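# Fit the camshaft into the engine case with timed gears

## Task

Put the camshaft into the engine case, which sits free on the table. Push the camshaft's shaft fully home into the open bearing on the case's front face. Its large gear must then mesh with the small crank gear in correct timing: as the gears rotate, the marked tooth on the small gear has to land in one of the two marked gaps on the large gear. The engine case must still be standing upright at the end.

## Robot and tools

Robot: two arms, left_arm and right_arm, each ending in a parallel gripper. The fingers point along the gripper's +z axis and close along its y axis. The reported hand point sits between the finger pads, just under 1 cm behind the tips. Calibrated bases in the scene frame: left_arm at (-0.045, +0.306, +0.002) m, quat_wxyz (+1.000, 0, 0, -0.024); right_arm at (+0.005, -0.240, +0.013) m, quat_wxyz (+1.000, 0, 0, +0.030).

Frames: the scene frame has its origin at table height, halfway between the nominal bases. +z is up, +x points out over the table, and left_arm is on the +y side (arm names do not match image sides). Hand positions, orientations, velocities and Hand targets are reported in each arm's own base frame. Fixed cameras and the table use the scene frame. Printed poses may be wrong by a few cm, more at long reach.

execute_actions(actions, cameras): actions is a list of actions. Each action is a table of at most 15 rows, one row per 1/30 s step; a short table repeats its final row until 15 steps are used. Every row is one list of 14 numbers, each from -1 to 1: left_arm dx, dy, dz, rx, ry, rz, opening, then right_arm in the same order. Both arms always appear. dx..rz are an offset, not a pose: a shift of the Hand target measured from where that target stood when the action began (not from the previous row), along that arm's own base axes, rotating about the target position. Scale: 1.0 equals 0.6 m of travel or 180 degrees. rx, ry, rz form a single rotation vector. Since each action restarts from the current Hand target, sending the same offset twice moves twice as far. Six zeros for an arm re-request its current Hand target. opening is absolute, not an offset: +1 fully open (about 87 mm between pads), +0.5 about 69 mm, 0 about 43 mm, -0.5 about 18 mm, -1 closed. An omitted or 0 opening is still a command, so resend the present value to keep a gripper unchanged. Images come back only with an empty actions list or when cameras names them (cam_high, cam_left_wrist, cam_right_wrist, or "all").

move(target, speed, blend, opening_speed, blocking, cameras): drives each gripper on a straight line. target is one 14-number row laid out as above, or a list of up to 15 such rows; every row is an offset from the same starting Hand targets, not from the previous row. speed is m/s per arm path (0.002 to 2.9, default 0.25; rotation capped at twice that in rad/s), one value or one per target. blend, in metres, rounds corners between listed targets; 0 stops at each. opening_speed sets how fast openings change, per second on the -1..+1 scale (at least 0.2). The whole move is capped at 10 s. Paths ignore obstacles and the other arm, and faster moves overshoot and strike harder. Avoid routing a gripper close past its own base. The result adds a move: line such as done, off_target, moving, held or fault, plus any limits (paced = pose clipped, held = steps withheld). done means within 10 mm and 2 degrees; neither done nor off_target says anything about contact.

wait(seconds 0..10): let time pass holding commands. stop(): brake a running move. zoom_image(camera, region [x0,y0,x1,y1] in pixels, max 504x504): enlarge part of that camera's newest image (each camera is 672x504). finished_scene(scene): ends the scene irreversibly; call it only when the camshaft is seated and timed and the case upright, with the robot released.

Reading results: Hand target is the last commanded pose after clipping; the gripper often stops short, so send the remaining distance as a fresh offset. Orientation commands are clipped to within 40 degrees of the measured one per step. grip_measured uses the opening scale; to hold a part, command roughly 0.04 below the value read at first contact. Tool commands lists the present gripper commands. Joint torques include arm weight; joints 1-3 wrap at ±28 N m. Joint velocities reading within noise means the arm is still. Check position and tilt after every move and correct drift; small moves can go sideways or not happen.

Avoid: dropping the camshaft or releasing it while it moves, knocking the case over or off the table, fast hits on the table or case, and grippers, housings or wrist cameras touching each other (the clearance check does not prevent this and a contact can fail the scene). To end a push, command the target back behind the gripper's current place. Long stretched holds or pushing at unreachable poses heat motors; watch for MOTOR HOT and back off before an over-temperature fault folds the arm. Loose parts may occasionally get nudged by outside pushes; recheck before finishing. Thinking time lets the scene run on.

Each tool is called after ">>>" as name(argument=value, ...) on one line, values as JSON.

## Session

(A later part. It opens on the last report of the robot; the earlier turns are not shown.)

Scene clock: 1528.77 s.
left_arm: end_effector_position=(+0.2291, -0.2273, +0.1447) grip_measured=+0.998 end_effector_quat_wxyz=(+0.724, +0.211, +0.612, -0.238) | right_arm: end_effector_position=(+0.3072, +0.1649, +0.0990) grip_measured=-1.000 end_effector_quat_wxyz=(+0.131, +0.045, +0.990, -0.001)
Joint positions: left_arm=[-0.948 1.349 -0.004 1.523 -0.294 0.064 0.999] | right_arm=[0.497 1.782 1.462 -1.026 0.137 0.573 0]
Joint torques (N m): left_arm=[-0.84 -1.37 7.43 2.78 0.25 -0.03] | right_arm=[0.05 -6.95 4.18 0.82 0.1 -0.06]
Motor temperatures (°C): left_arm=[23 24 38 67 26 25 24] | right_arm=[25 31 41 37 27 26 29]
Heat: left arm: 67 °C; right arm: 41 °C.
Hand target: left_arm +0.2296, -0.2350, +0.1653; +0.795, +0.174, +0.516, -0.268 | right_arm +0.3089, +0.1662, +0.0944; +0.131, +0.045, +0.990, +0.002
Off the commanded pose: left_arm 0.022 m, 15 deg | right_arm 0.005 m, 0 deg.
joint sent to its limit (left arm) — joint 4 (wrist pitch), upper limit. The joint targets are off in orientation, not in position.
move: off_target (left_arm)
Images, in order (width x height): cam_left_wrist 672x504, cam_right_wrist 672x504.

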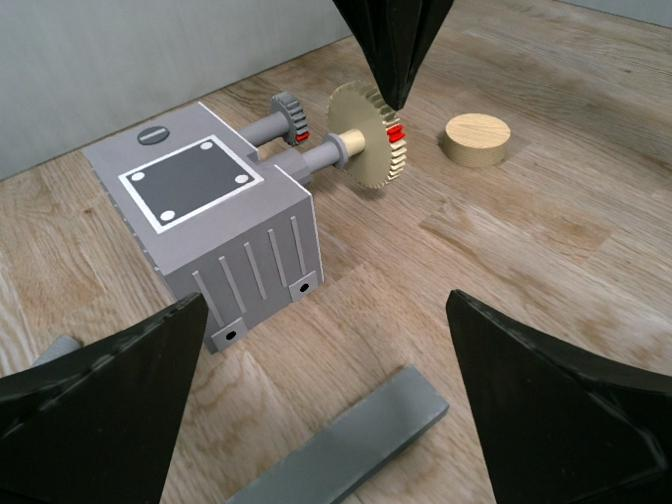

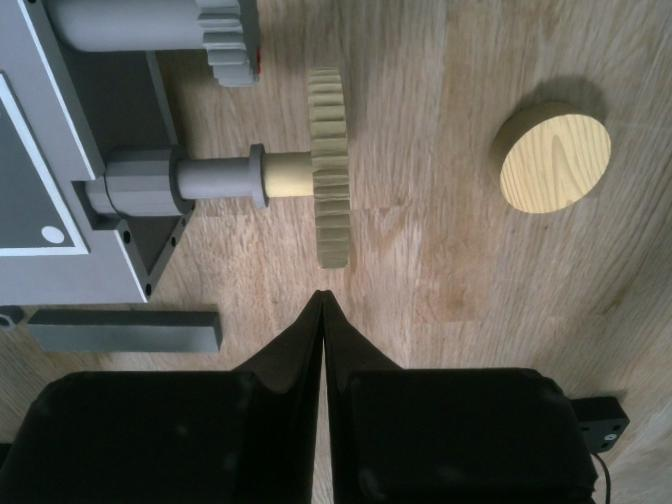

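>>> move(target=[0,0,0,0,0,0,1,0.003,0.0,-0.012,0,0,0,-1], speed=0.04, cameras=["cam_left_wrist","cam_right_wrist"])

>>> zoom_image(camera="cam_left_wrist", region=[260, 70, 420, 200])

Scene clock: 1534.67 s.
left_arm: end_effector_position=(+0.2291, -0.2273, +0.1447) grip_measured=+0.998 end_effector_quat_wxyz=(+0.724, +0.211, +0.612, -0.238) | right_arm: end_effector_position=(+0.3087, +0.1658, +0.0922) grip_measured=-1.000 end_effector_quat_wxyz=(+0.131, +0.045, +0.990, -0.001)
Joint positions: left_arm=[-0.948 1.349 -0.004 1.523 -0.294 0.064 0.999] | right_arm=[0.497 1.79 1.445 -0.999 0.137 0.573 0]
Joint torques (N m): left_arm=[-0.84 -1.37 7.42 2.78 0.24 -0.03] | right_arm=[-0.18 -6.91 4.15 0.84 0.09 -0.08]
Motor temperatures (°C): left_arm=[23 24 38 67 26 25 24] | right_arm=[25 31 40 37 27 26 28]
Heat: left arm: 67 °C; right arm: 40 °C.
Hand target: left_arm +0.2296, -0.2350, +0.1653; +0.795, +0.174, +0.516, -0.268 | right_arm +0.3106, +0.1661, +0.0870; +0.131, +0.045, +0.990, +0.001
Off the commanded pose: left_arm 0.022 m, 15 deg | right_arm 0.005 m, 0 deg.
joint sent to its limit (left arm) — joint 4 (wrist pitch), upper limit. The joint targets are off in orientation, not in position.
move: off_target (left_arm)
Images, in order (width x height): cam_left_wrist 672x504, cam_right_wrist 672x504.

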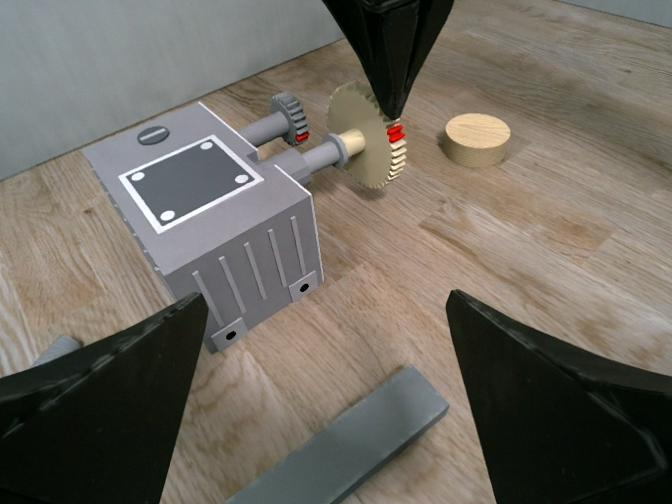

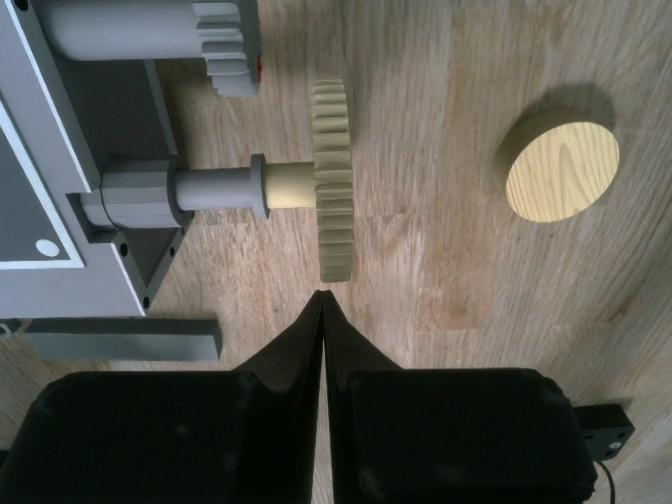

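Scaled by 3.150 from the camera's 672x504 image, which has a finer 960x720 frame.

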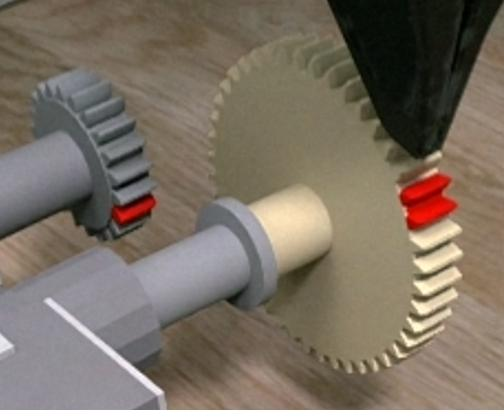

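>>> move(target=[[0,0,0,0,0,0,1,0.0,-0.002,0.02,0,0,0,-1],[0,0,0,0,0,0,1,0.016,-0.003,0.02,0,0,0,-1]], speed=0.06, cameras=["cam_left_wrist","cam_right_wrist"])

>>> zoom_image(camera="cam_left_wrist", region=[260, 70, 420, 200])

Scene clock: 1541.83 s.
left_arm: end_effector_position=(+0.2291, -0.2273, +0.1447) grip_measured=+0.998 end_effector_quat_wxyz=(+0.724, +0.211, +0.612, -0.238) | right_arm: end_effector_position=(+0.3149, +0.1631, +0.0940) grip_measured=-1.000 end_effector_quat_wxyz=(+0.128, +0.045, +0.991, -0.003)
Joint positions: left_arm=[-0.948 1.349 -0.004 1.523 -0.294 0.064 0.999] | right_arm=[0.482 1.813 1.481 -1.019 0.133 0.559 0]
Joint torques (N m): left_arm=[-0.84 -1.36 7.43 2.78 0.24 -0.03] | right_arm=[-0.35 -7.04 7.2 0.55 0.08 -0.1]
Motor temperatures (°C): left_arm=[23 24 38 68 26 25 24] | right_arm=[25 31 40 37 27 26 28]
Heat: left arm: 68 °C; right arm: 40 °C.
Hand target: left_arm +0.2296, -0.2350, +0.1653; +0.795, +0.174, +0.516, -0.268 | right_arm +0.3201, +0.1644, +0.0990; +0.130, +0.045, +0.990, +0.001
Off the commanded pose: left_arm 0.022 m, 15 deg | right_arm 0.007 m, 1 deg.
joint sent to its limit (left arm) — joint 4 (wrist pitch), upper limit. The joint targets are off in orientation, not in position.
move: off_target (left_arm)
Images, in order (width x height): cam_left_wrist 672x504, cam_right_wrist 672x504.

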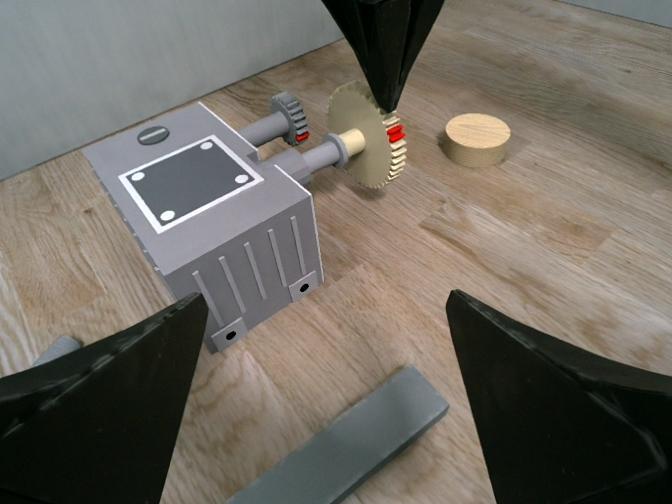

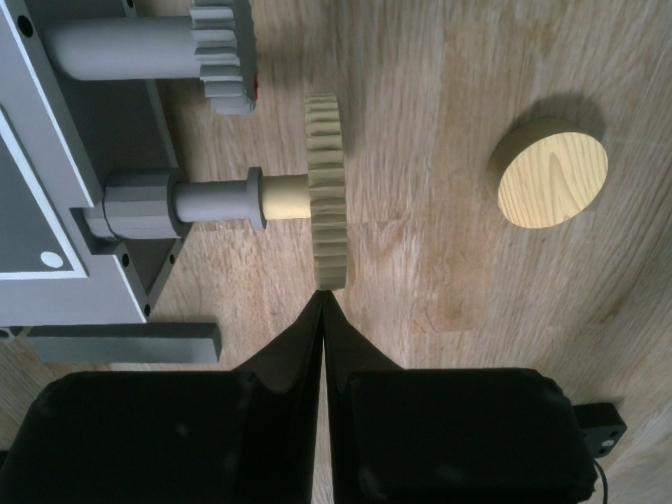

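Scaled by 3.150 from the camera's 672x504 image, which has a finer 960x720 frame.

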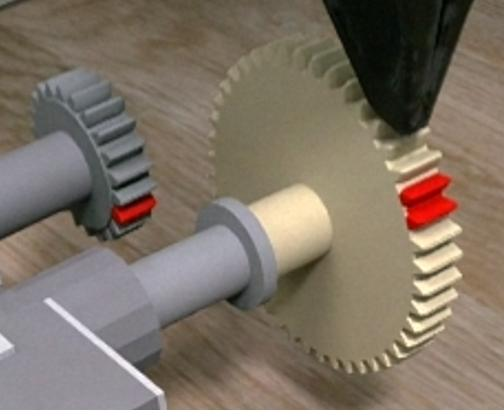

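>>> move(target=[[0,0,0,0,0,0,1,0.0,0.0,0.02,0,0,0,-1],[0,0,0,0,0,0,1,0.012,0.0,0.022,0,0,0,-1]], speed=0.06)

>>> move(target=[0,0,0,0,0,0,1,0.0,0.0,-0.028,0,0,0,-1], speed=0.04, cameras=["cam_left_wrist","cam_right_wrist"])

>>> zoom_image(camera="cam_left_wrist", region=[260, 70, 420, 200])

Scene clock: 1549.93 s.
left_arm: end_effector_position=(+0.2291, -0.2273, +0.1447) grip_measured=+0.998 end_effector_quat_wxyz=(+0.724, +0.211, +0.612, -0.238) | right_arm: end_effector_position=(+0.3221, +0.1644, +0.1074) grip_measured=-1.000 end_effector_quat_wxyz=(+0.128, +0.044, +0.991, -0.003)
Joint positions: left_arm=[-0.948 1.349 -0.004 1.523 -0.294 0.064 0.999] | right_arm=[0.476 1.835 1.561 -1.075 0.131 0.549 0]
Joint torques (N m): left_arm=[-0.83 -1.37 7.43 2.77 0.25 -0.03] | right_arm=[-0.65 -7.2 7.24 0.54 0.08 -0.11]
Motor temperatures (°C): left_arm=[23 24 38 68 26 25 24] | right_arm=[25 32 41 36 27 26 28]
Heat: left arm: 68 °C; right arm: 41 °C.
Hand target: left_arm +0.2296, -0.2350, +0.1653; +0.795, +0.174, +0.516, -0.268 | right_arm +0.3274, +0.1644, +0.1123; +0.131, +0.045, +0.990, +0.002
Off the commanded pose: left_arm 0.022 m, 15 deg | right_arm 0.007 m, 1 deg.
joint sent to its limit (left arm) — joint 4 (wrist pitch), upper limit. The joint targets are off in orientation, not in position.
move: off_target (left_arm)

Scene clock: 1550.93 s.
left_arm: end_effector_position=(+0.2291, -0.2273, +0.1447) grip_measured=+0.998 end_effector_quat_wxyz=(+0.724, +0.211, +0.612, -0.238) | right_arm: end_effector_position=(+0.3243, +0.1656, +0.1003) grip_measured=-1.000 end_effector_quat_wxyz=(+0.131, +0.044, +0.990, -0.001)
Joint positions: left_arm=[-0.948 1.349 -0.004 1.523 -0.294 0.064 0.999] | right_arm=[0.476 1.841 1.54 -1.042 0.131 0.549 0]
Joint torques (N m): left_arm=[-0.84 -1.37 7.42 2.77 0.25 -0.03] | right_arm=[-0.66 -7.42 4.22 0.82 0.07 -0.1]
Motor temperatures (°C): left_arm=[23 24 38 68 26 25 24] | right_arm=[25 32 41 36 27 26 28]
Heat: left arm: 68 °C; right arm: 41 °C.
Hand target: left_arm +0.2296, -0.2350, +0.1653; +0.795, +0.174, +0.516, -0.268 | right_arm +0.3274, +0.1644, +0.0955; +0.131, +0.045, +0.990, +0.002
Off the commanded pose: left_arm 0.022 m, 15 deg | right_arm 0.006 m, 0 deg.
joint sent to its limit (left arm) — joint 4 (wrist pitch), upper limit. The joint targets are off in orientation, not in position.
move: off_target (left_arm)
Images, in order (width x height): cam_left_wrist 672x504, cam_right_wrist 672x504.

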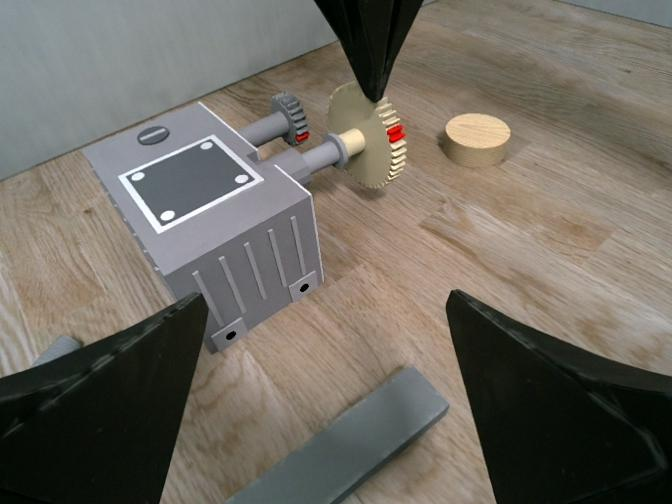

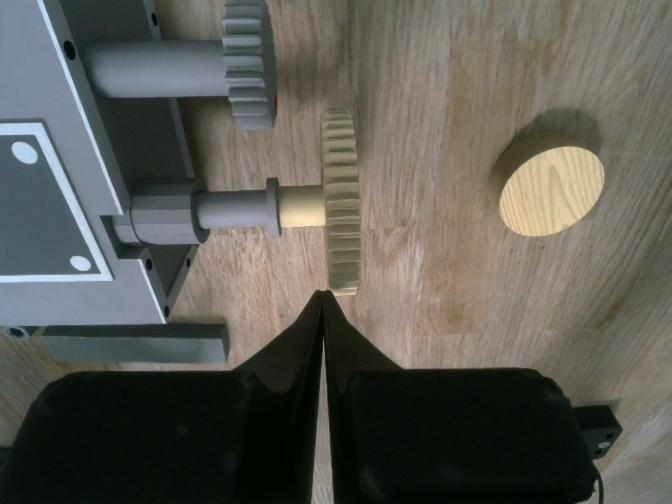

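Scaled by 3.150 from the camera's 672x504 image, which has a finer 960x720 frame.

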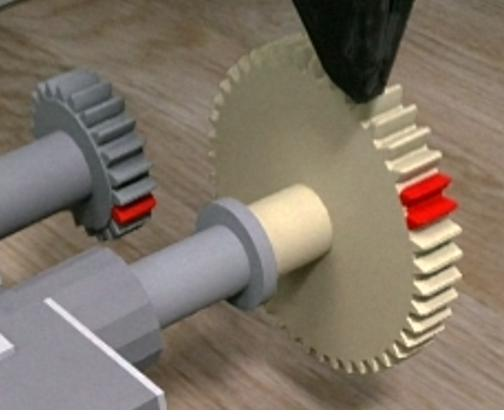

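>>> move(target=[[0,0,0,0,0,0,1,-0.002,0.0,0.03,0,0,0,-1],[0,0,0,0,0,0,1,-0.006,-0.015,0.03,0,0,0,-1]], speed=0.06, cameras=["cam_left_wrist","cam_right_wrist"])

>>> zoom_image(camera="cam_left_wrist", region=[260, 70, 420, 200])

Scene clock: 1565.97 s.
left_arm: end_effector_position=(+0.2291, -0.2273, +0.1447) grip_measured=+0.998 end_effector_quat_wxyz=(+0.724, +0.211, +0.612, -0.238) | right_arm: end_effector_position=(+0.3250, +0.1568, +0.1056) grip_measured=-1.000 end_effector_quat_wxyz=(+0.124, +0.046, +0.991, -0.005)
Joint positions: left_arm=[-0.948 1.349 -0.004 1.523 -0.294 0.064 0.999] | right_arm=[0.453 1.841 1.562 -1.078 0.127 0.532 0]
Joint torques (N m): left_arm=[-0.83 -1.36 7.42 2.77 0.25 -0.03] | right_arm=[-0.28 -10.36 4.85 0.58 0.07 -0.06]
Motor temperatures (°C): left_arm=[23 24 38 68 26 25 24] | right_arm=[25 32 40 36 27 26 28]
Heat: left arm: 68 °C; right arm: 40 °C.
Hand target: left_arm +0.2296, -0.2350, +0.1653; +0.795, +0.174, +0.516, -0.268 | right_arm +0.3239, +0.1554, +0.1135; +0.131, +0.045, +0.990, +0.002
Off the commanded pose: left_arm 0.022 m, 15 deg | right_arm 0.008 m, 1 deg.
joint sent to its limit (left arm) — joint 4 (wrist pitch), upper limit. The joint targets are off in orientation, not in position.
move: off_target (left_arm)
Images, in order (width x height): cam_left_wrist 672x504, cam_right_wrist 672x504.

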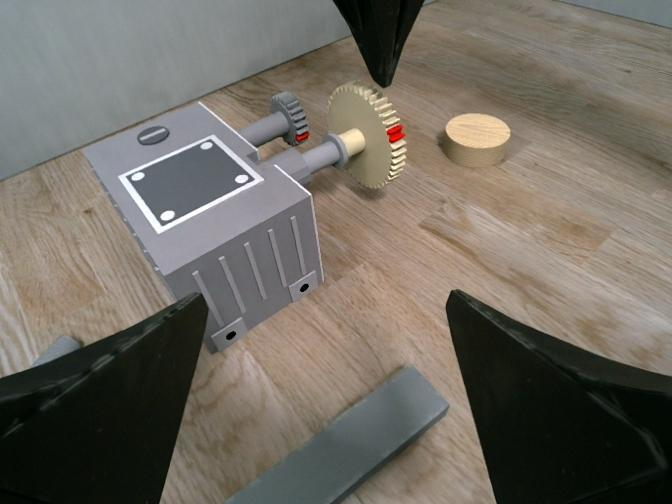

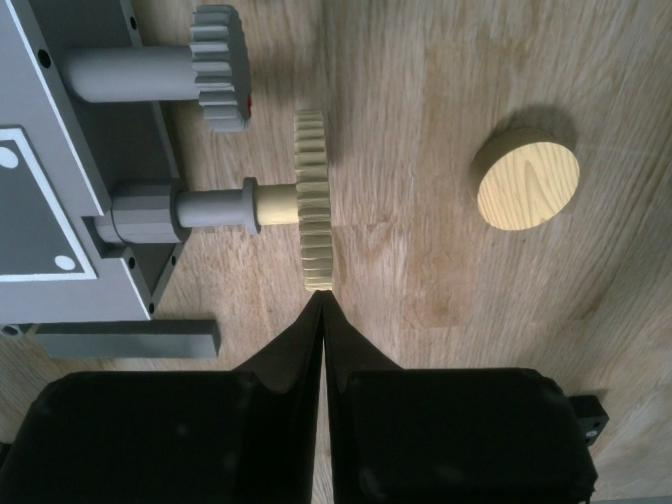

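Scaled by 3.150 from the camera's 672x504 image, which has a finer 960x720 frame.

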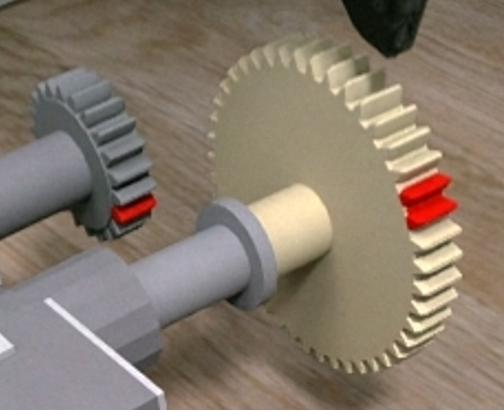

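>>> move(target=[0,0,0,0,0,0,1,-0.012,0.003,-0.035,0,0,0,-1], speed=0.04, cameras=["cam_left_wrist","cam_right_wrist"])

>>> zoom_image(camera="cam_left_wrist", region=[260, 70, 420, 200])

Scene clock: 1573.47 s.
left_arm: end_effector_position=(+0.2291, -0.2273, +0.1447) grip_measured=+0.998 end_effector_quat_wxyz=(+0.724, +0.211, +0.612, -0.238) | right_arm: end_effector_position=(+0.3146, +0.1520, +0.0916) grip_measured=-1.000 end_effector_quat_wxyz=(+0.117, +0.045, +0.992, -0.008)
Joint positions: left_arm=[-0.948 1.349 -0.004 1.523 -0.294 0.064 0.999] | right_arm=[0.453 1.815 1.475 -1.031 0.126 0.532 0]
Joint torques (N m): left_arm=[-0.84 -1.36 7.42 2.78 0.24 -0.03] | right_arm=[1.02 -9.2 3.67 0.91 0.11 0.02]
Motor temperatures (°C): left_arm=[23 24 38 68 26 25 24] | right_arm=[25 33 40 36 27 26 28]
Heat: left arm: 68 °C; right arm: 40 °C.
Hand target: left_arm +0.2296, -0.2350, +0.1653; +0.795, +0.174, +0.516, -0.268 | right_arm +0.3166, +0.1572, +0.0925; +0.131, +0.045, +0.990, +0.002
Off the commanded pose: left_arm 0.022 m, 15 deg | right_arm 0.006 m, 2 deg.
joint sent to its limit (left arm) — joint 4 (wrist pitch), upper limit. The joint targets are off in orientation, not in position.
move: off_target (left_arm)
Images, in order (width x height): cam_left_wrist 672x504, cam_right_wrist 672x504.

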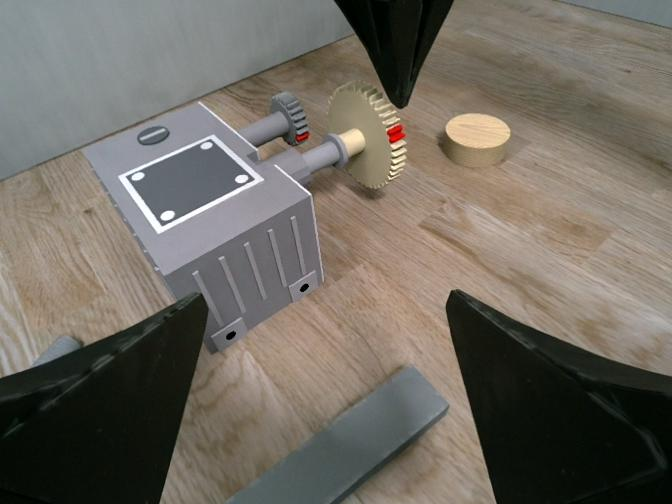

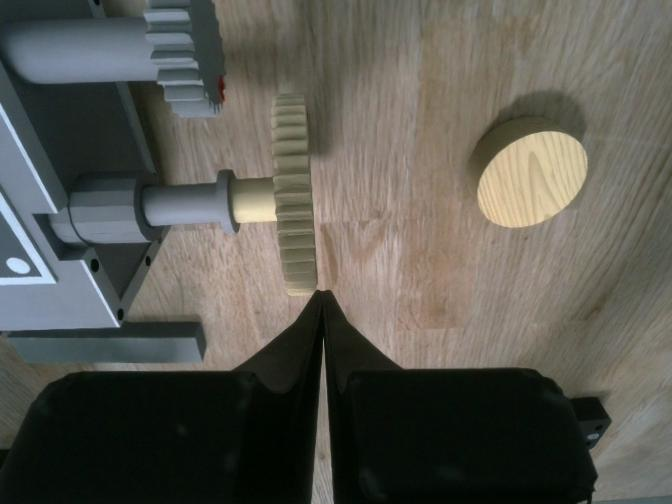

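Scaled by 3.150 from the camera's 672x504 image, which has a finer 960x720 frame.

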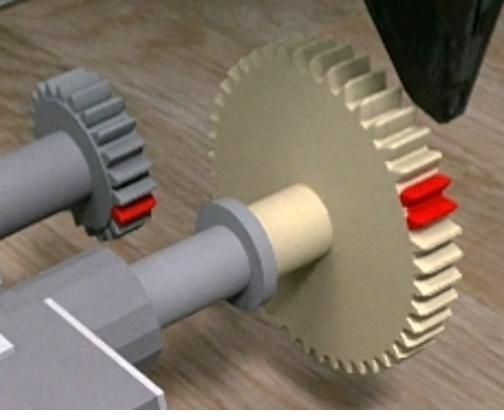

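>>> move(target=[[0,0,0,0,0,0,1,0.004,0.0,0.028,0,0,0,-1],[0,0,0,0,0,0,1,0.004,0.02,0.028,0,0,0,-1]], speed=0.06, cameras=["cam_right_wrist"])

Scene clock: 1579.27 s.
left_arm: end_effector_position=(+0.2291, -0.2273, +0.1447) grip_measured=+0.998 end_effector_quat_wxyz=(+0.724, +0.211, +0.612, -0.238) | right_arm: end_effector_position=(+0.3152, +0.1660, +0.1051) grip_measured=-1.000 end_effector_quat_wxyz=(+0.127, +0.043, +0.991, +0.001)
Joint positions: left_arm=[-0.948 1.349 -0.004 1.523 -0.294 0.064 0.999] | right_arm=[0.485 1.815 1.527 -1.062 0.126 0.558 0]
Joint torques (N m): left_arm=[-0.84 -1.37 7.42 2.77 0.24 -0.03] | right_arm=[0.58 -6.98 7.12 0.55 0.18 0.04]
Motor temperatures (°C): left_arm=[23 24 38 68 26 25 24] | right_arm=[25 33 40 36 27 26 28]
Heat: left arm: 68 °C; right arm: 40 °C.
Hand target: left_arm +0.2296, -0.2350, +0.1653; +0.795, +0.174, +0.516, -0.268 | right_arm +0.3190, +0.1692, +0.1093; +0.131, +0.045, +0.990, +0.002
Off the commanded pose: left_arm 0.022 m, 15 deg | right_arm 0.007 m, 1 deg.
joint sent to its limit (left arm) — joint 4 (wrist pitch), upper limit. The joint targets are off in orientation, not in position.
move: off_target (left_arm)
Images, in order (width x height): cam_right_wrist 672x504.

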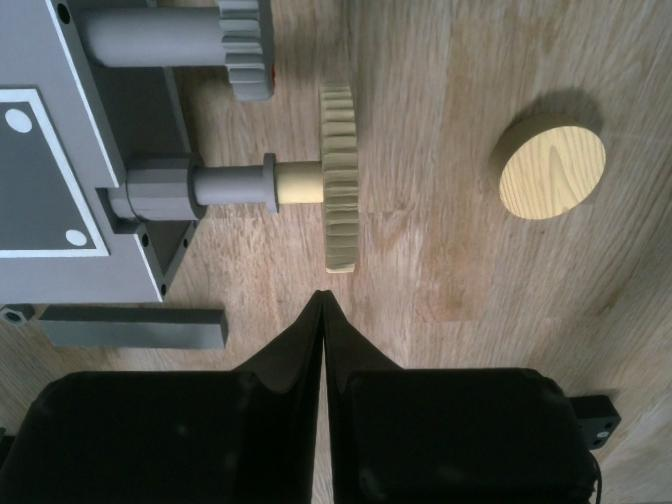

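>>> move(target=[0,0,0,0,0,0,1,0.0,-0.022,0.0,0,0,0,-1], speed=0.06, cameras=["cam_right_wrist"])

Scene clock: 1588.03 s.
left_arm: end_effector_position=(+0.2291, -0.2273, +0.1447) grip_measured=+0.998 end_effector_quat_wxyz=(+0.724, +0.211, +0.612, -0.238) | right_arm: end_effector_position=(+0.3189, +0.1577, +0.1050) grip_measured=-1.000 end_effector_quat_wxyz=(+0.126, +0.045, +0.991, -0.002)
Joint positions: left_arm=[-0.948 1.349 -0.004 1.523 -0.294 0.064 0.999] | right_arm=[0.462 1.815 1.527 -1.062 0.126 0.539 0]
Joint torques (N m): left_arm=[-0.84 -1.37 7.42 2.77 0.24 -0.03] | right_arm=[-0.31 -9.16 4.85 0.63 0.11 -0.11]
Motor temperatures (°C): left_arm=[23 24 38 68 26 25 24] | right_arm=[25 33 40 35 27 26 28]
Heat: left arm: 68 °C; right arm: 40 °C.
Hand target: left_arm +0.2296, -0.2350, +0.1653; +0.795, +0.174, +0.516, -0.268 | right_arm +0.3189, +0.1560, +0.1093; +0.131, +0.045, +0.990, +0.002
Off the commanded pose: left_arm 0.022 m, 15 deg | right_arm 0.005 m, 1 deg.
joint sent to its limit (left arm) — joint 4 (wrist pitch), upper limit. The joint targets are off in orientation, not in position.
move: off_target (left_arm)
Images, in order (width x height): cam_right_wrist 672x504.

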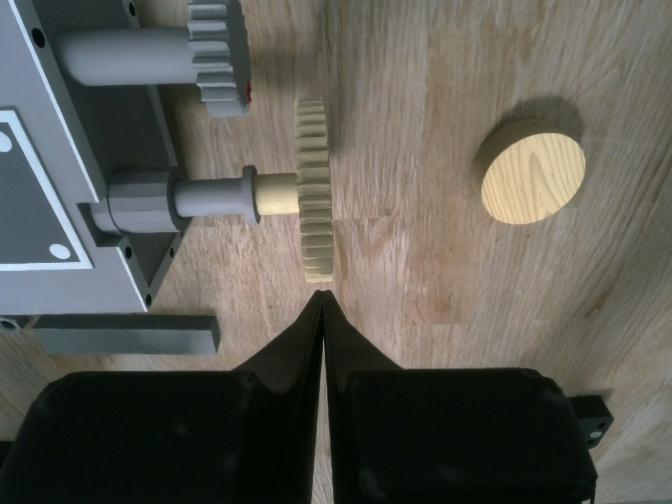

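>>> move(target=[0,0,0,0,0,0,1,0.004,0.001,-0.022,0,0,0,-1], speed=0.04, cameras=["cam_left_wrist","cam_right_wrist"])

>>> zoom_image(camera="cam_left_wrist", region=[260, 70, 420, 200])

Scene clock: 1595.13 s.
left_arm: end_effector_position=(+0.2291, -0.2273, +0.1447) grip_measured=+0.998 end_effector_quat_wxyz=(+0.724, +0.211, +0.612, -0.238) | right_arm: end_effector_position=(+0.3187, +0.1575, +0.0982) grip_measured=-1.000 end_effector_quat_wxyz=(+0.127, +0.044, +0.991, -0.002)
Joint positions: left_arm=[-0.948 1.349 -0.004 1.523 -0.294 0.064 0.999] | right_arm=[0.462 1.815 1.5 -1.034 0.126 0.537 0]
Joint torques (N m): left_arm=[-0.84 -1.37 7.42 2.77 0.24 -0.03] | right_arm=[-0.47 -8.02 4.15 0.82 0.1 -0.1]
Motor temperatures (°C): left_arm=[23 24 38 68 26 25 24] | right_arm=[25 33 39 35 27 26 28]
Heat: left arm: 68 °C; right arm: 39 °C.
Hand target: left_arm +0.2296, -0.2350, +0.1653; +0.795, +0.174, +0.516, -0.268 | right_arm +0.3213, +0.1566, +0.0961; +0.131, +0.045, +0.990, +0.002
Off the commanded pose: left_arm 0.022 m, 15 deg | right_arm 0.003 m, 1 deg.
joint sent to its limit (left arm) — joint 4 (wrist pitch), upper limit. The joint targets are off in orientation, not in position.
move: off_target (left_arm)
Images, in order (width x height): cam_left_wrist 672x504, cam_right_wrist 672x504.

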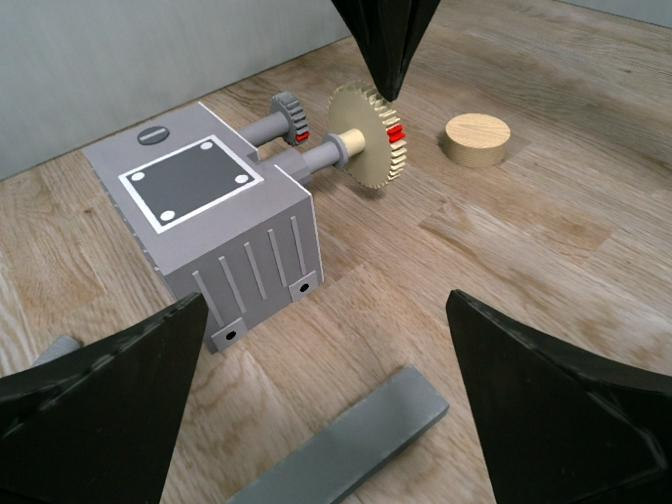

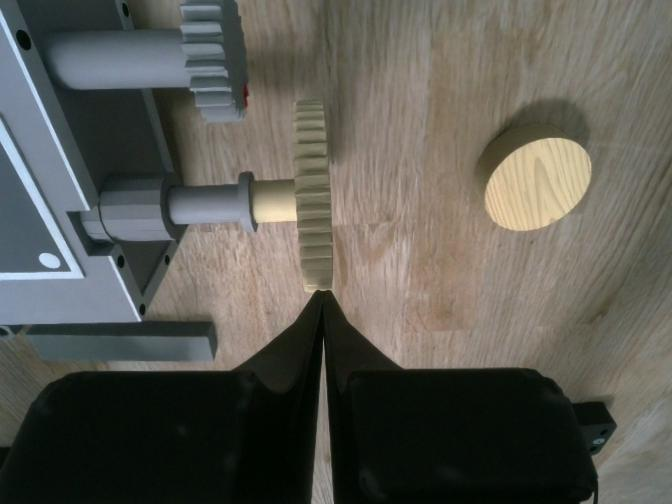

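Scaled by 3.150 from the camera's 672x504 image, which has a finer 960x720 frame.

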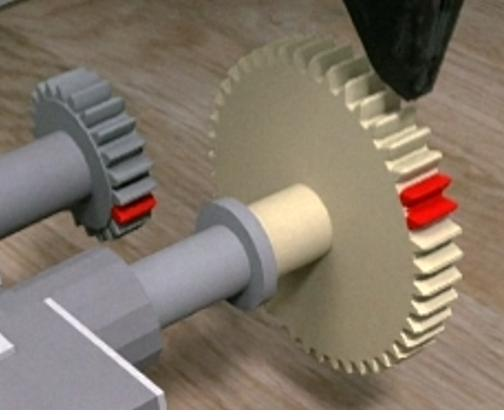

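>>> move(target=[0,0,0,0,0,0,1,0.004,0.001,-0.012,0,0,0,-1], speed=0.03, cameras=["cam_left_wrist","cam_right_wrist"])

>>> zoom_image(camera="cam_left_wrist", region=[260, 70, 420, 200])

Scene clock: 1599.50 s.
left_arm: end_effector_position=(+0.2291, -0.2273, +0.1447) grip_measured=+0.998 end_effector_quat_wxyz=(+0.724, +0.211, +0.612, -0.238) | right_arm: end_effector_position=(+0.3199, +0.1580, +0.0952) grip_measured=-1.000 end_effector_quat_wxyz=(+0.129, +0.044, +0.991, -0.001)
Joint positions: left_arm=[-0.948 1.349 -0.004 1.523 -0.294 0.064 0.999] | right_arm=[0.462 1.815 1.487 -1.015 0.126 0.535 0]
Joint torques (N m): left_arm=[-0.83 -1.37 7.42 2.77 0.25 -0.03] | right_arm=[-0.58 -6.91 4.01 0.91 0.09 -0.11]
Motor temperatures (°C): left_arm=[23 24 38 68 26 25 24] | right_arm=[25 33 39 35 27 26 28]
Heat: left arm: 68 °C; right arm: 39 °C.
Hand target: left_arm +0.2296, -0.2350, +0.1653; +0.795, +0.174, +0.516, -0.268 | right_arm +0.3238, +0.1572, +0.0889; +0.131, +0.045, +0.990, +0.002
Off the commanded pose: left_arm 0.022 m, 15 deg | right_arm 0.007 m, 0 deg.
joint sent to its limit (left arm) — joint 4 (wrist pitch), upper limit. The joint targets are off in orientation, not in position.
move: off_target (left_arm)
Images, in order (width x height): cam_left_wrist 672x504, cam_right_wrist 672x504.

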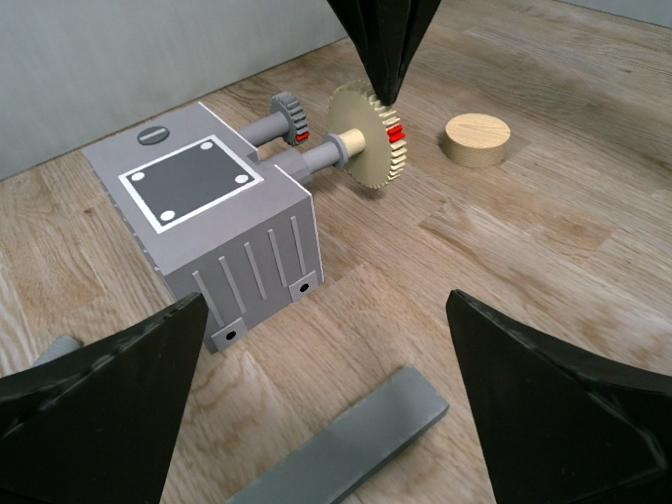

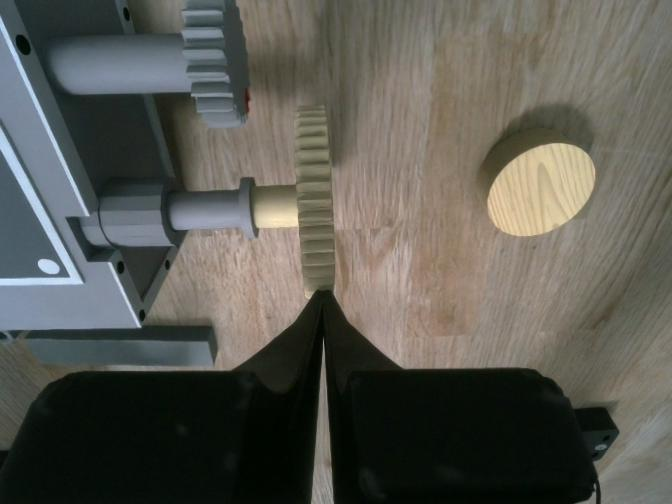

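Scaled by 3.150 from the camera's 672x504 image, which has a finer 960x720 frame.

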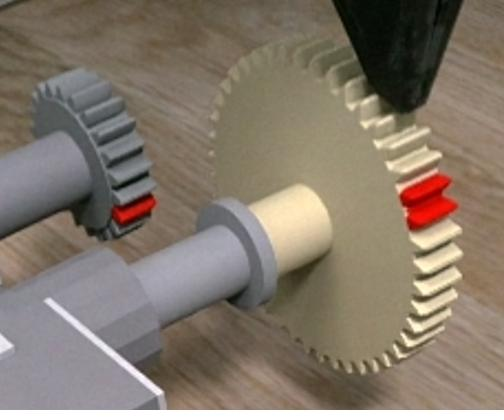

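>>> move(target=[0,0,0,0,0,0,1,0.003,0.001,-0.015,0,0,0,-1], speed=0.03, cameras=["cam_left_wrist","cam_right_wrist"])

>>> zoom_image(camera="cam_left_wrist", region=[260, 70, 420, 200])

Scene clock: 1605.23 s.
left_arm: end_effector_position=(+0.2291, -0.2273, +0.1447) grip_measured=+0.998 end_effector_quat_wxyz=(+0.724, +0.211, +0.612, -0.238) | right_arm: end_effector_position=(+0.3195, +0.1562, +0.0918) grip_measured=-1.000 end_effector_quat_wxyz=(+0.128, +0.043, +0.991, -0.002)
Joint positions: left_arm=[-0.948 1.349 -0.004 1.523 -0.294 0.064 0.999] | right_arm=[0.458 1.815 1.474 -1.005 0.126 0.531 0]
Joint torques (N m): left_arm=[-0.83 -1.36 7.42 2.77 0.24 -0.03] | right_arm=[-0.32 -5.93 3.37 1.1 0.09 -0.05]
Motor temperatures (°C): left_arm=[23 24 38 68 26 25 24] | right_arm=[25 32 39 35 27 26 28]
Heat: left arm: 68 °C; right arm: 39 °C.
Hand target: left_arm +0.2296, -0.2350, +0.1653; +0.795, +0.174, +0.516, -0.268 | right_arm +0.3256, +0.1577, +0.0800; +0.131, +0.045, +0.990, +0.002
Off the commanded pose: left_arm 0.022 m, 15 deg | right_arm 0.013 m, 1 deg.
joint sent to its limit (left arm) — joint 4 (wrist pitch), upper limit. The joint targets are off in orientation, not in position.
move: off_target (left_arm, right_arm)
Images, in order (width x height): cam_left_wrist 672x504, cam_right_wrist 672x504.

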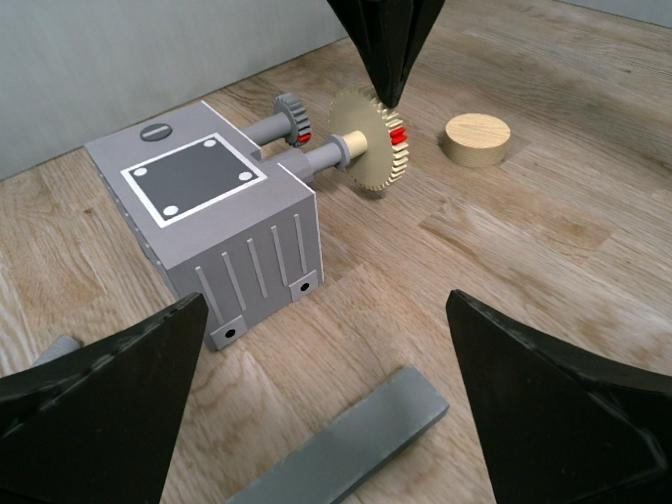

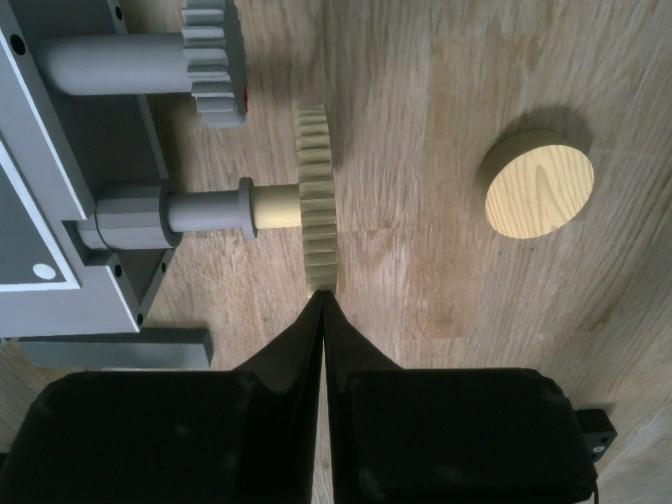

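Scaled by 3.150 from the camera's 672x504 image, which has a finer 960x720 frame.

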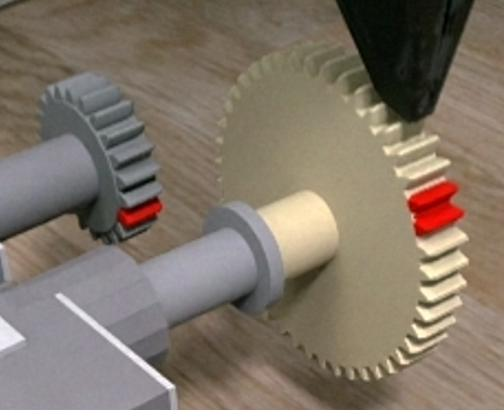

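>>> move(target=[[0,0,0,0,0,0,1,-0.005,0.0,0.05,0,0,0,-1],[0,0,0,0,0,0,1,-0.06,0.0,0.12,0,0,0,-0.1]], speed=0.08, opening_speed=2, cameras=["all"])

>>> zoom_image(camera="cam_left_wrist", region=[260, 70, 420, 200])

Scene clock: 1624.57 s.
left_arm: end_effector_position=(+0.2291, -0.2273, +0.1447) grip_measured=+0.998 end_effector_quat_wxyz=(+0.724, +0.211, +0.612, -0.238) | right_arm: end_effector_position=(+0.2870, +0.1556, +0.1380) grip_measured=-0.100 end_effector_quat_wxyz=(+0.112, +0.044, +0.993, -0.004)
Joint positions: left_arm=[-0.948 1.349 -0.004 1.523 -0.294 0.064 0.999] | right_arm=[0.494 1.731 1.558 -1.208 0.122 0.57 0.45]
Joint torques (N m): left_arm=[-0.84 -1.36 7.42 2.78 0.25 -0.04] | right_arm=[0.83 -9.03 7.05 0.49 0.26 0.02]
Motor temperatures (°C): left_arm=[23 24 38 68 26 25 24] | right_arm=[25 32 39 35 27 26 28]
Heat: left arm: 68 °C; right arm: 39 °C.
Hand target: left_arm +0.2296, -0.2350, +0.1653; +0.795, +0.174, +0.516, -0.268 | right_arm +0.2896, +0.1577, +0.1519; +0.131, +0.045, +0.990, +0.001
Off the commanded pose: left_arm 0.022 m, 15 deg | right_arm 0.014 m, 2 deg.
joint sent to its limit (left arm) — joint 4 (wrist pitch), upper limit. The joint targets are off in orientation, not in position.
move: off_target (left_arm, right_arm); target 2's new opening was sent with right_arm's hand 0.014 m and 2 deg from that target

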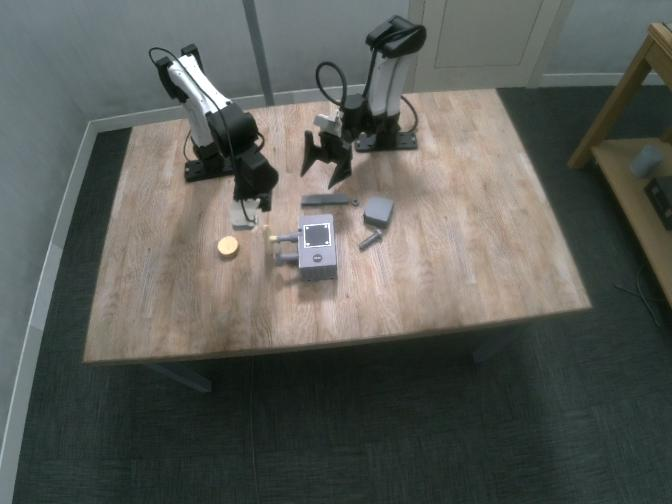

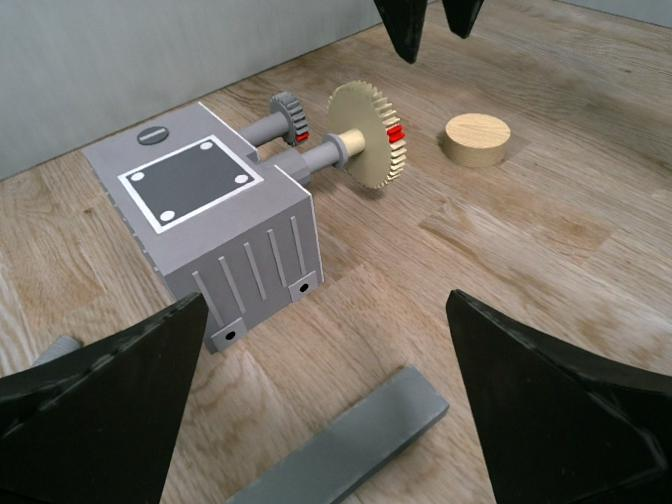

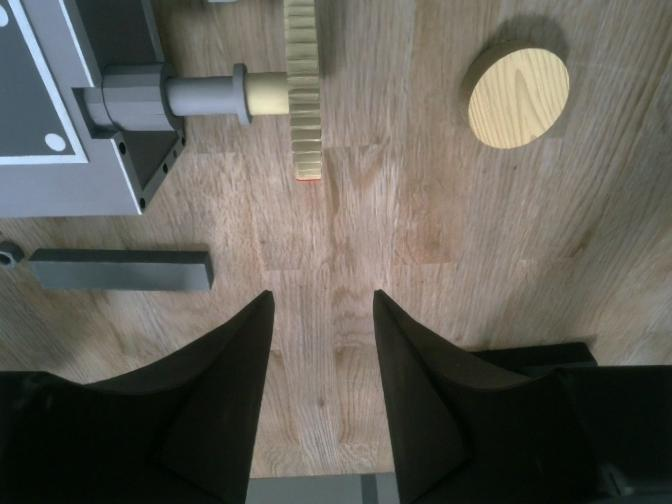

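Scaled by 3.150 from the camera's 672x504 image, which has a finer 960x720 frame.

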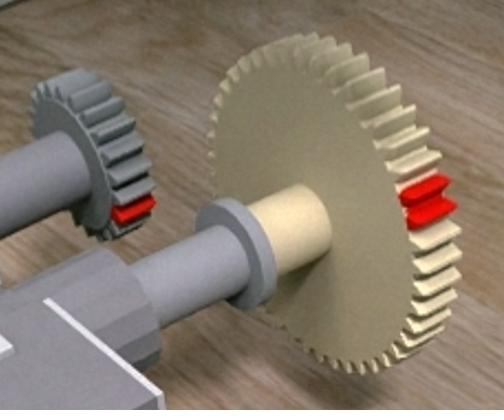

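>>> move(target=[[0,0,0,0,0,0,1,0.017,-0.075,0.03,0.164,0.0144,0.0136,-1],[0,0,0,0,0,0,1,0.077,-0.067,-0.12,0.164,0.0144,0.0136,-1]], speed=0.12, opening_speed=2, cameras=["cam_left_wrist","cam_right_wrist"])

>>> zoom_image(camera="cam_left_wrist", region=[260, 50, 460, 200])

Scene clock: 1656.87 s.
left_arm: end_effector_position=(+0.2291, -0.2273, +0.1447) grip_measured=+0.998 end_effector_quat_wxyz=(+0.724, +0.211, +0.612, -0.238) | right_arm: end_effector_position=(+0.3341, +0.1160, +0.0824) grip_measured=-1.000 end_effector_quat_wxyz=(+0.089, +0.059, +0.962, +0.251)
Joint positions: left_arm=[-0.948 1.349 -0.004 1.523 -0.294 0.064 0.999] | right_arm=[0.077 1.786 1.3 -0.816 -0.474 0.265 0]
Joint torques (N m): left_arm=[-0.84 -1.36 7.42 2.77 0.25 -0.03] | right_arm=[0.27 -7.21 4.26 0.92 -0.32 -0.09]
Motor temperatures (°C): left_arm=[23 24 38 68 26 25 24] | right_arm=[25 33 42 34 27 26 28]
Heat: left arm: 68 °C; right arm: 42 °C.
Hand target: left_arm +0.2296, -0.2350, +0.1653; +0.795, +0.174, +0.516, -0.268 | right_arm +0.3358, +0.1176, +0.0800; +0.093, +0.056, +0.961, +0.255
Off the commanded pose: left_arm 0.022 m, 15 deg | right_arm 0.003 m, 1 deg.
joint sent to its limit (left arm) — joint 4 (wrist pitch), upper limit. The joint targets are off in orientation, not in position.
move: off_target (left_arm)
Images, in order (width x height): cam_left_wrist 672x504, cam_right_wrist 672x504.

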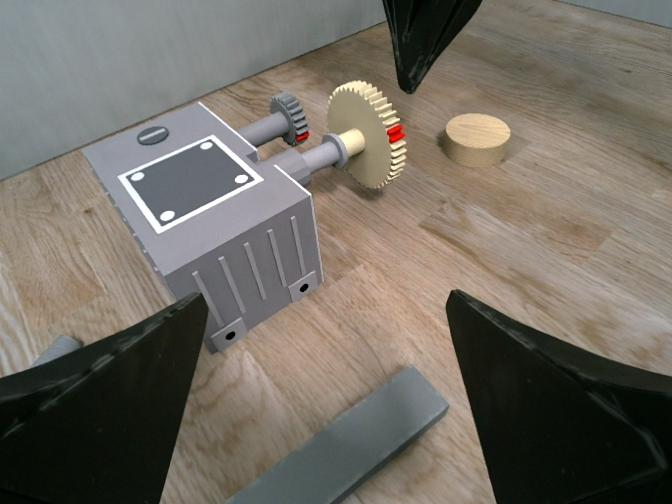

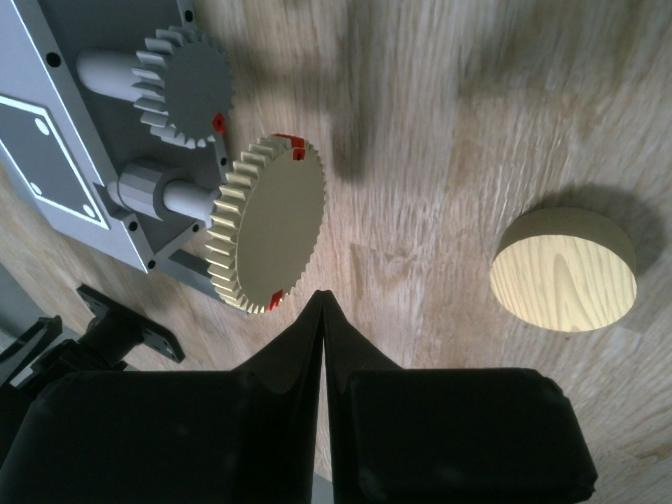

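Scaled by 2.520 from the camera's 672x504 image, which has a finer 960x720 frame.

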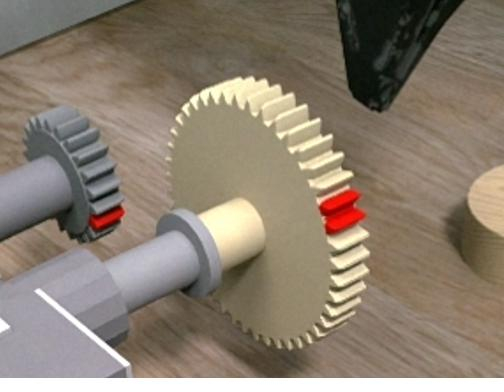

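>>> zoom_image(camera="cam_right_wrist", region=[90, 10, 340, 320])

>>> zoom_image(camera="cam_right_wrist", region=[125, 20, 245, 160])

>>> zoom_image(camera="cam_right_wrist", region=[195, 120, 345, 320])

Scaled by 1.626 from the camera's 672x504 image, which has a finer 960x720 frame.

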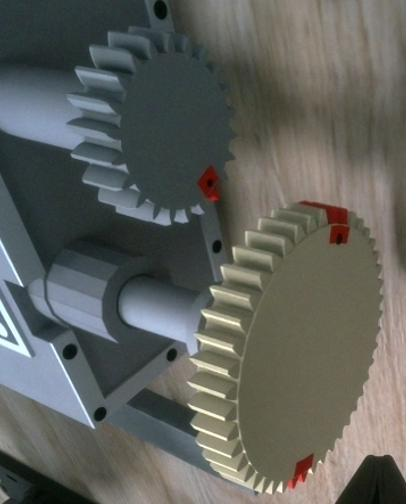

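Scaled by 3.600 from the camera's 672x504 image, which has a finer 960x720 frame.

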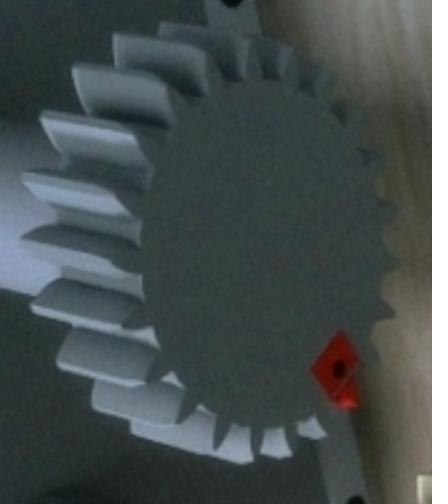

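Scaled by 2.520 from the camera's 672x504 image, which has a finer 960x720 frame.

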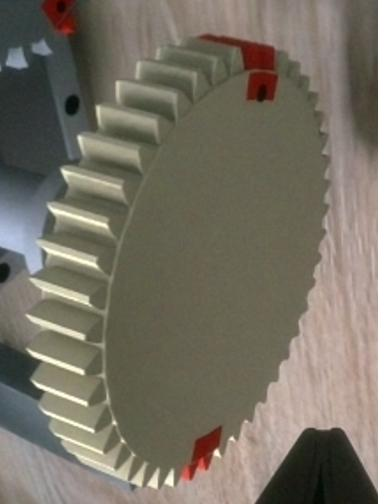

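>>> zoom_image(camera="cam_right_wrist", region=[230, 125, 330, 200])

>>> zoom_image(camera="cam_right_wrist", region=[200, 230, 300, 320])

Scaled by 5.040 from the camera's 672x504 image, which has a finer 960x720 frame.

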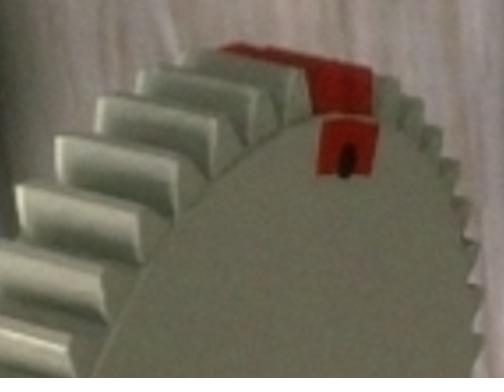

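Scaled by 5.040 from the camera's 672x504 image, which has a finer 960x720 frame.

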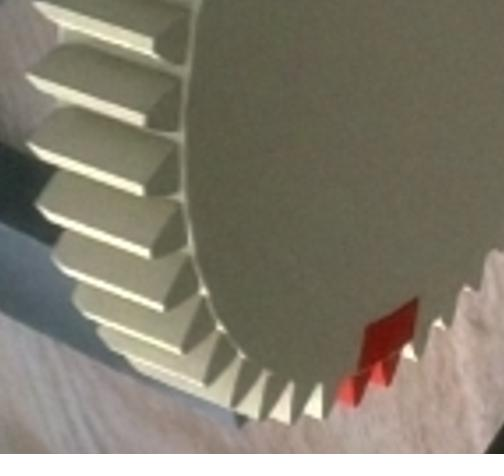

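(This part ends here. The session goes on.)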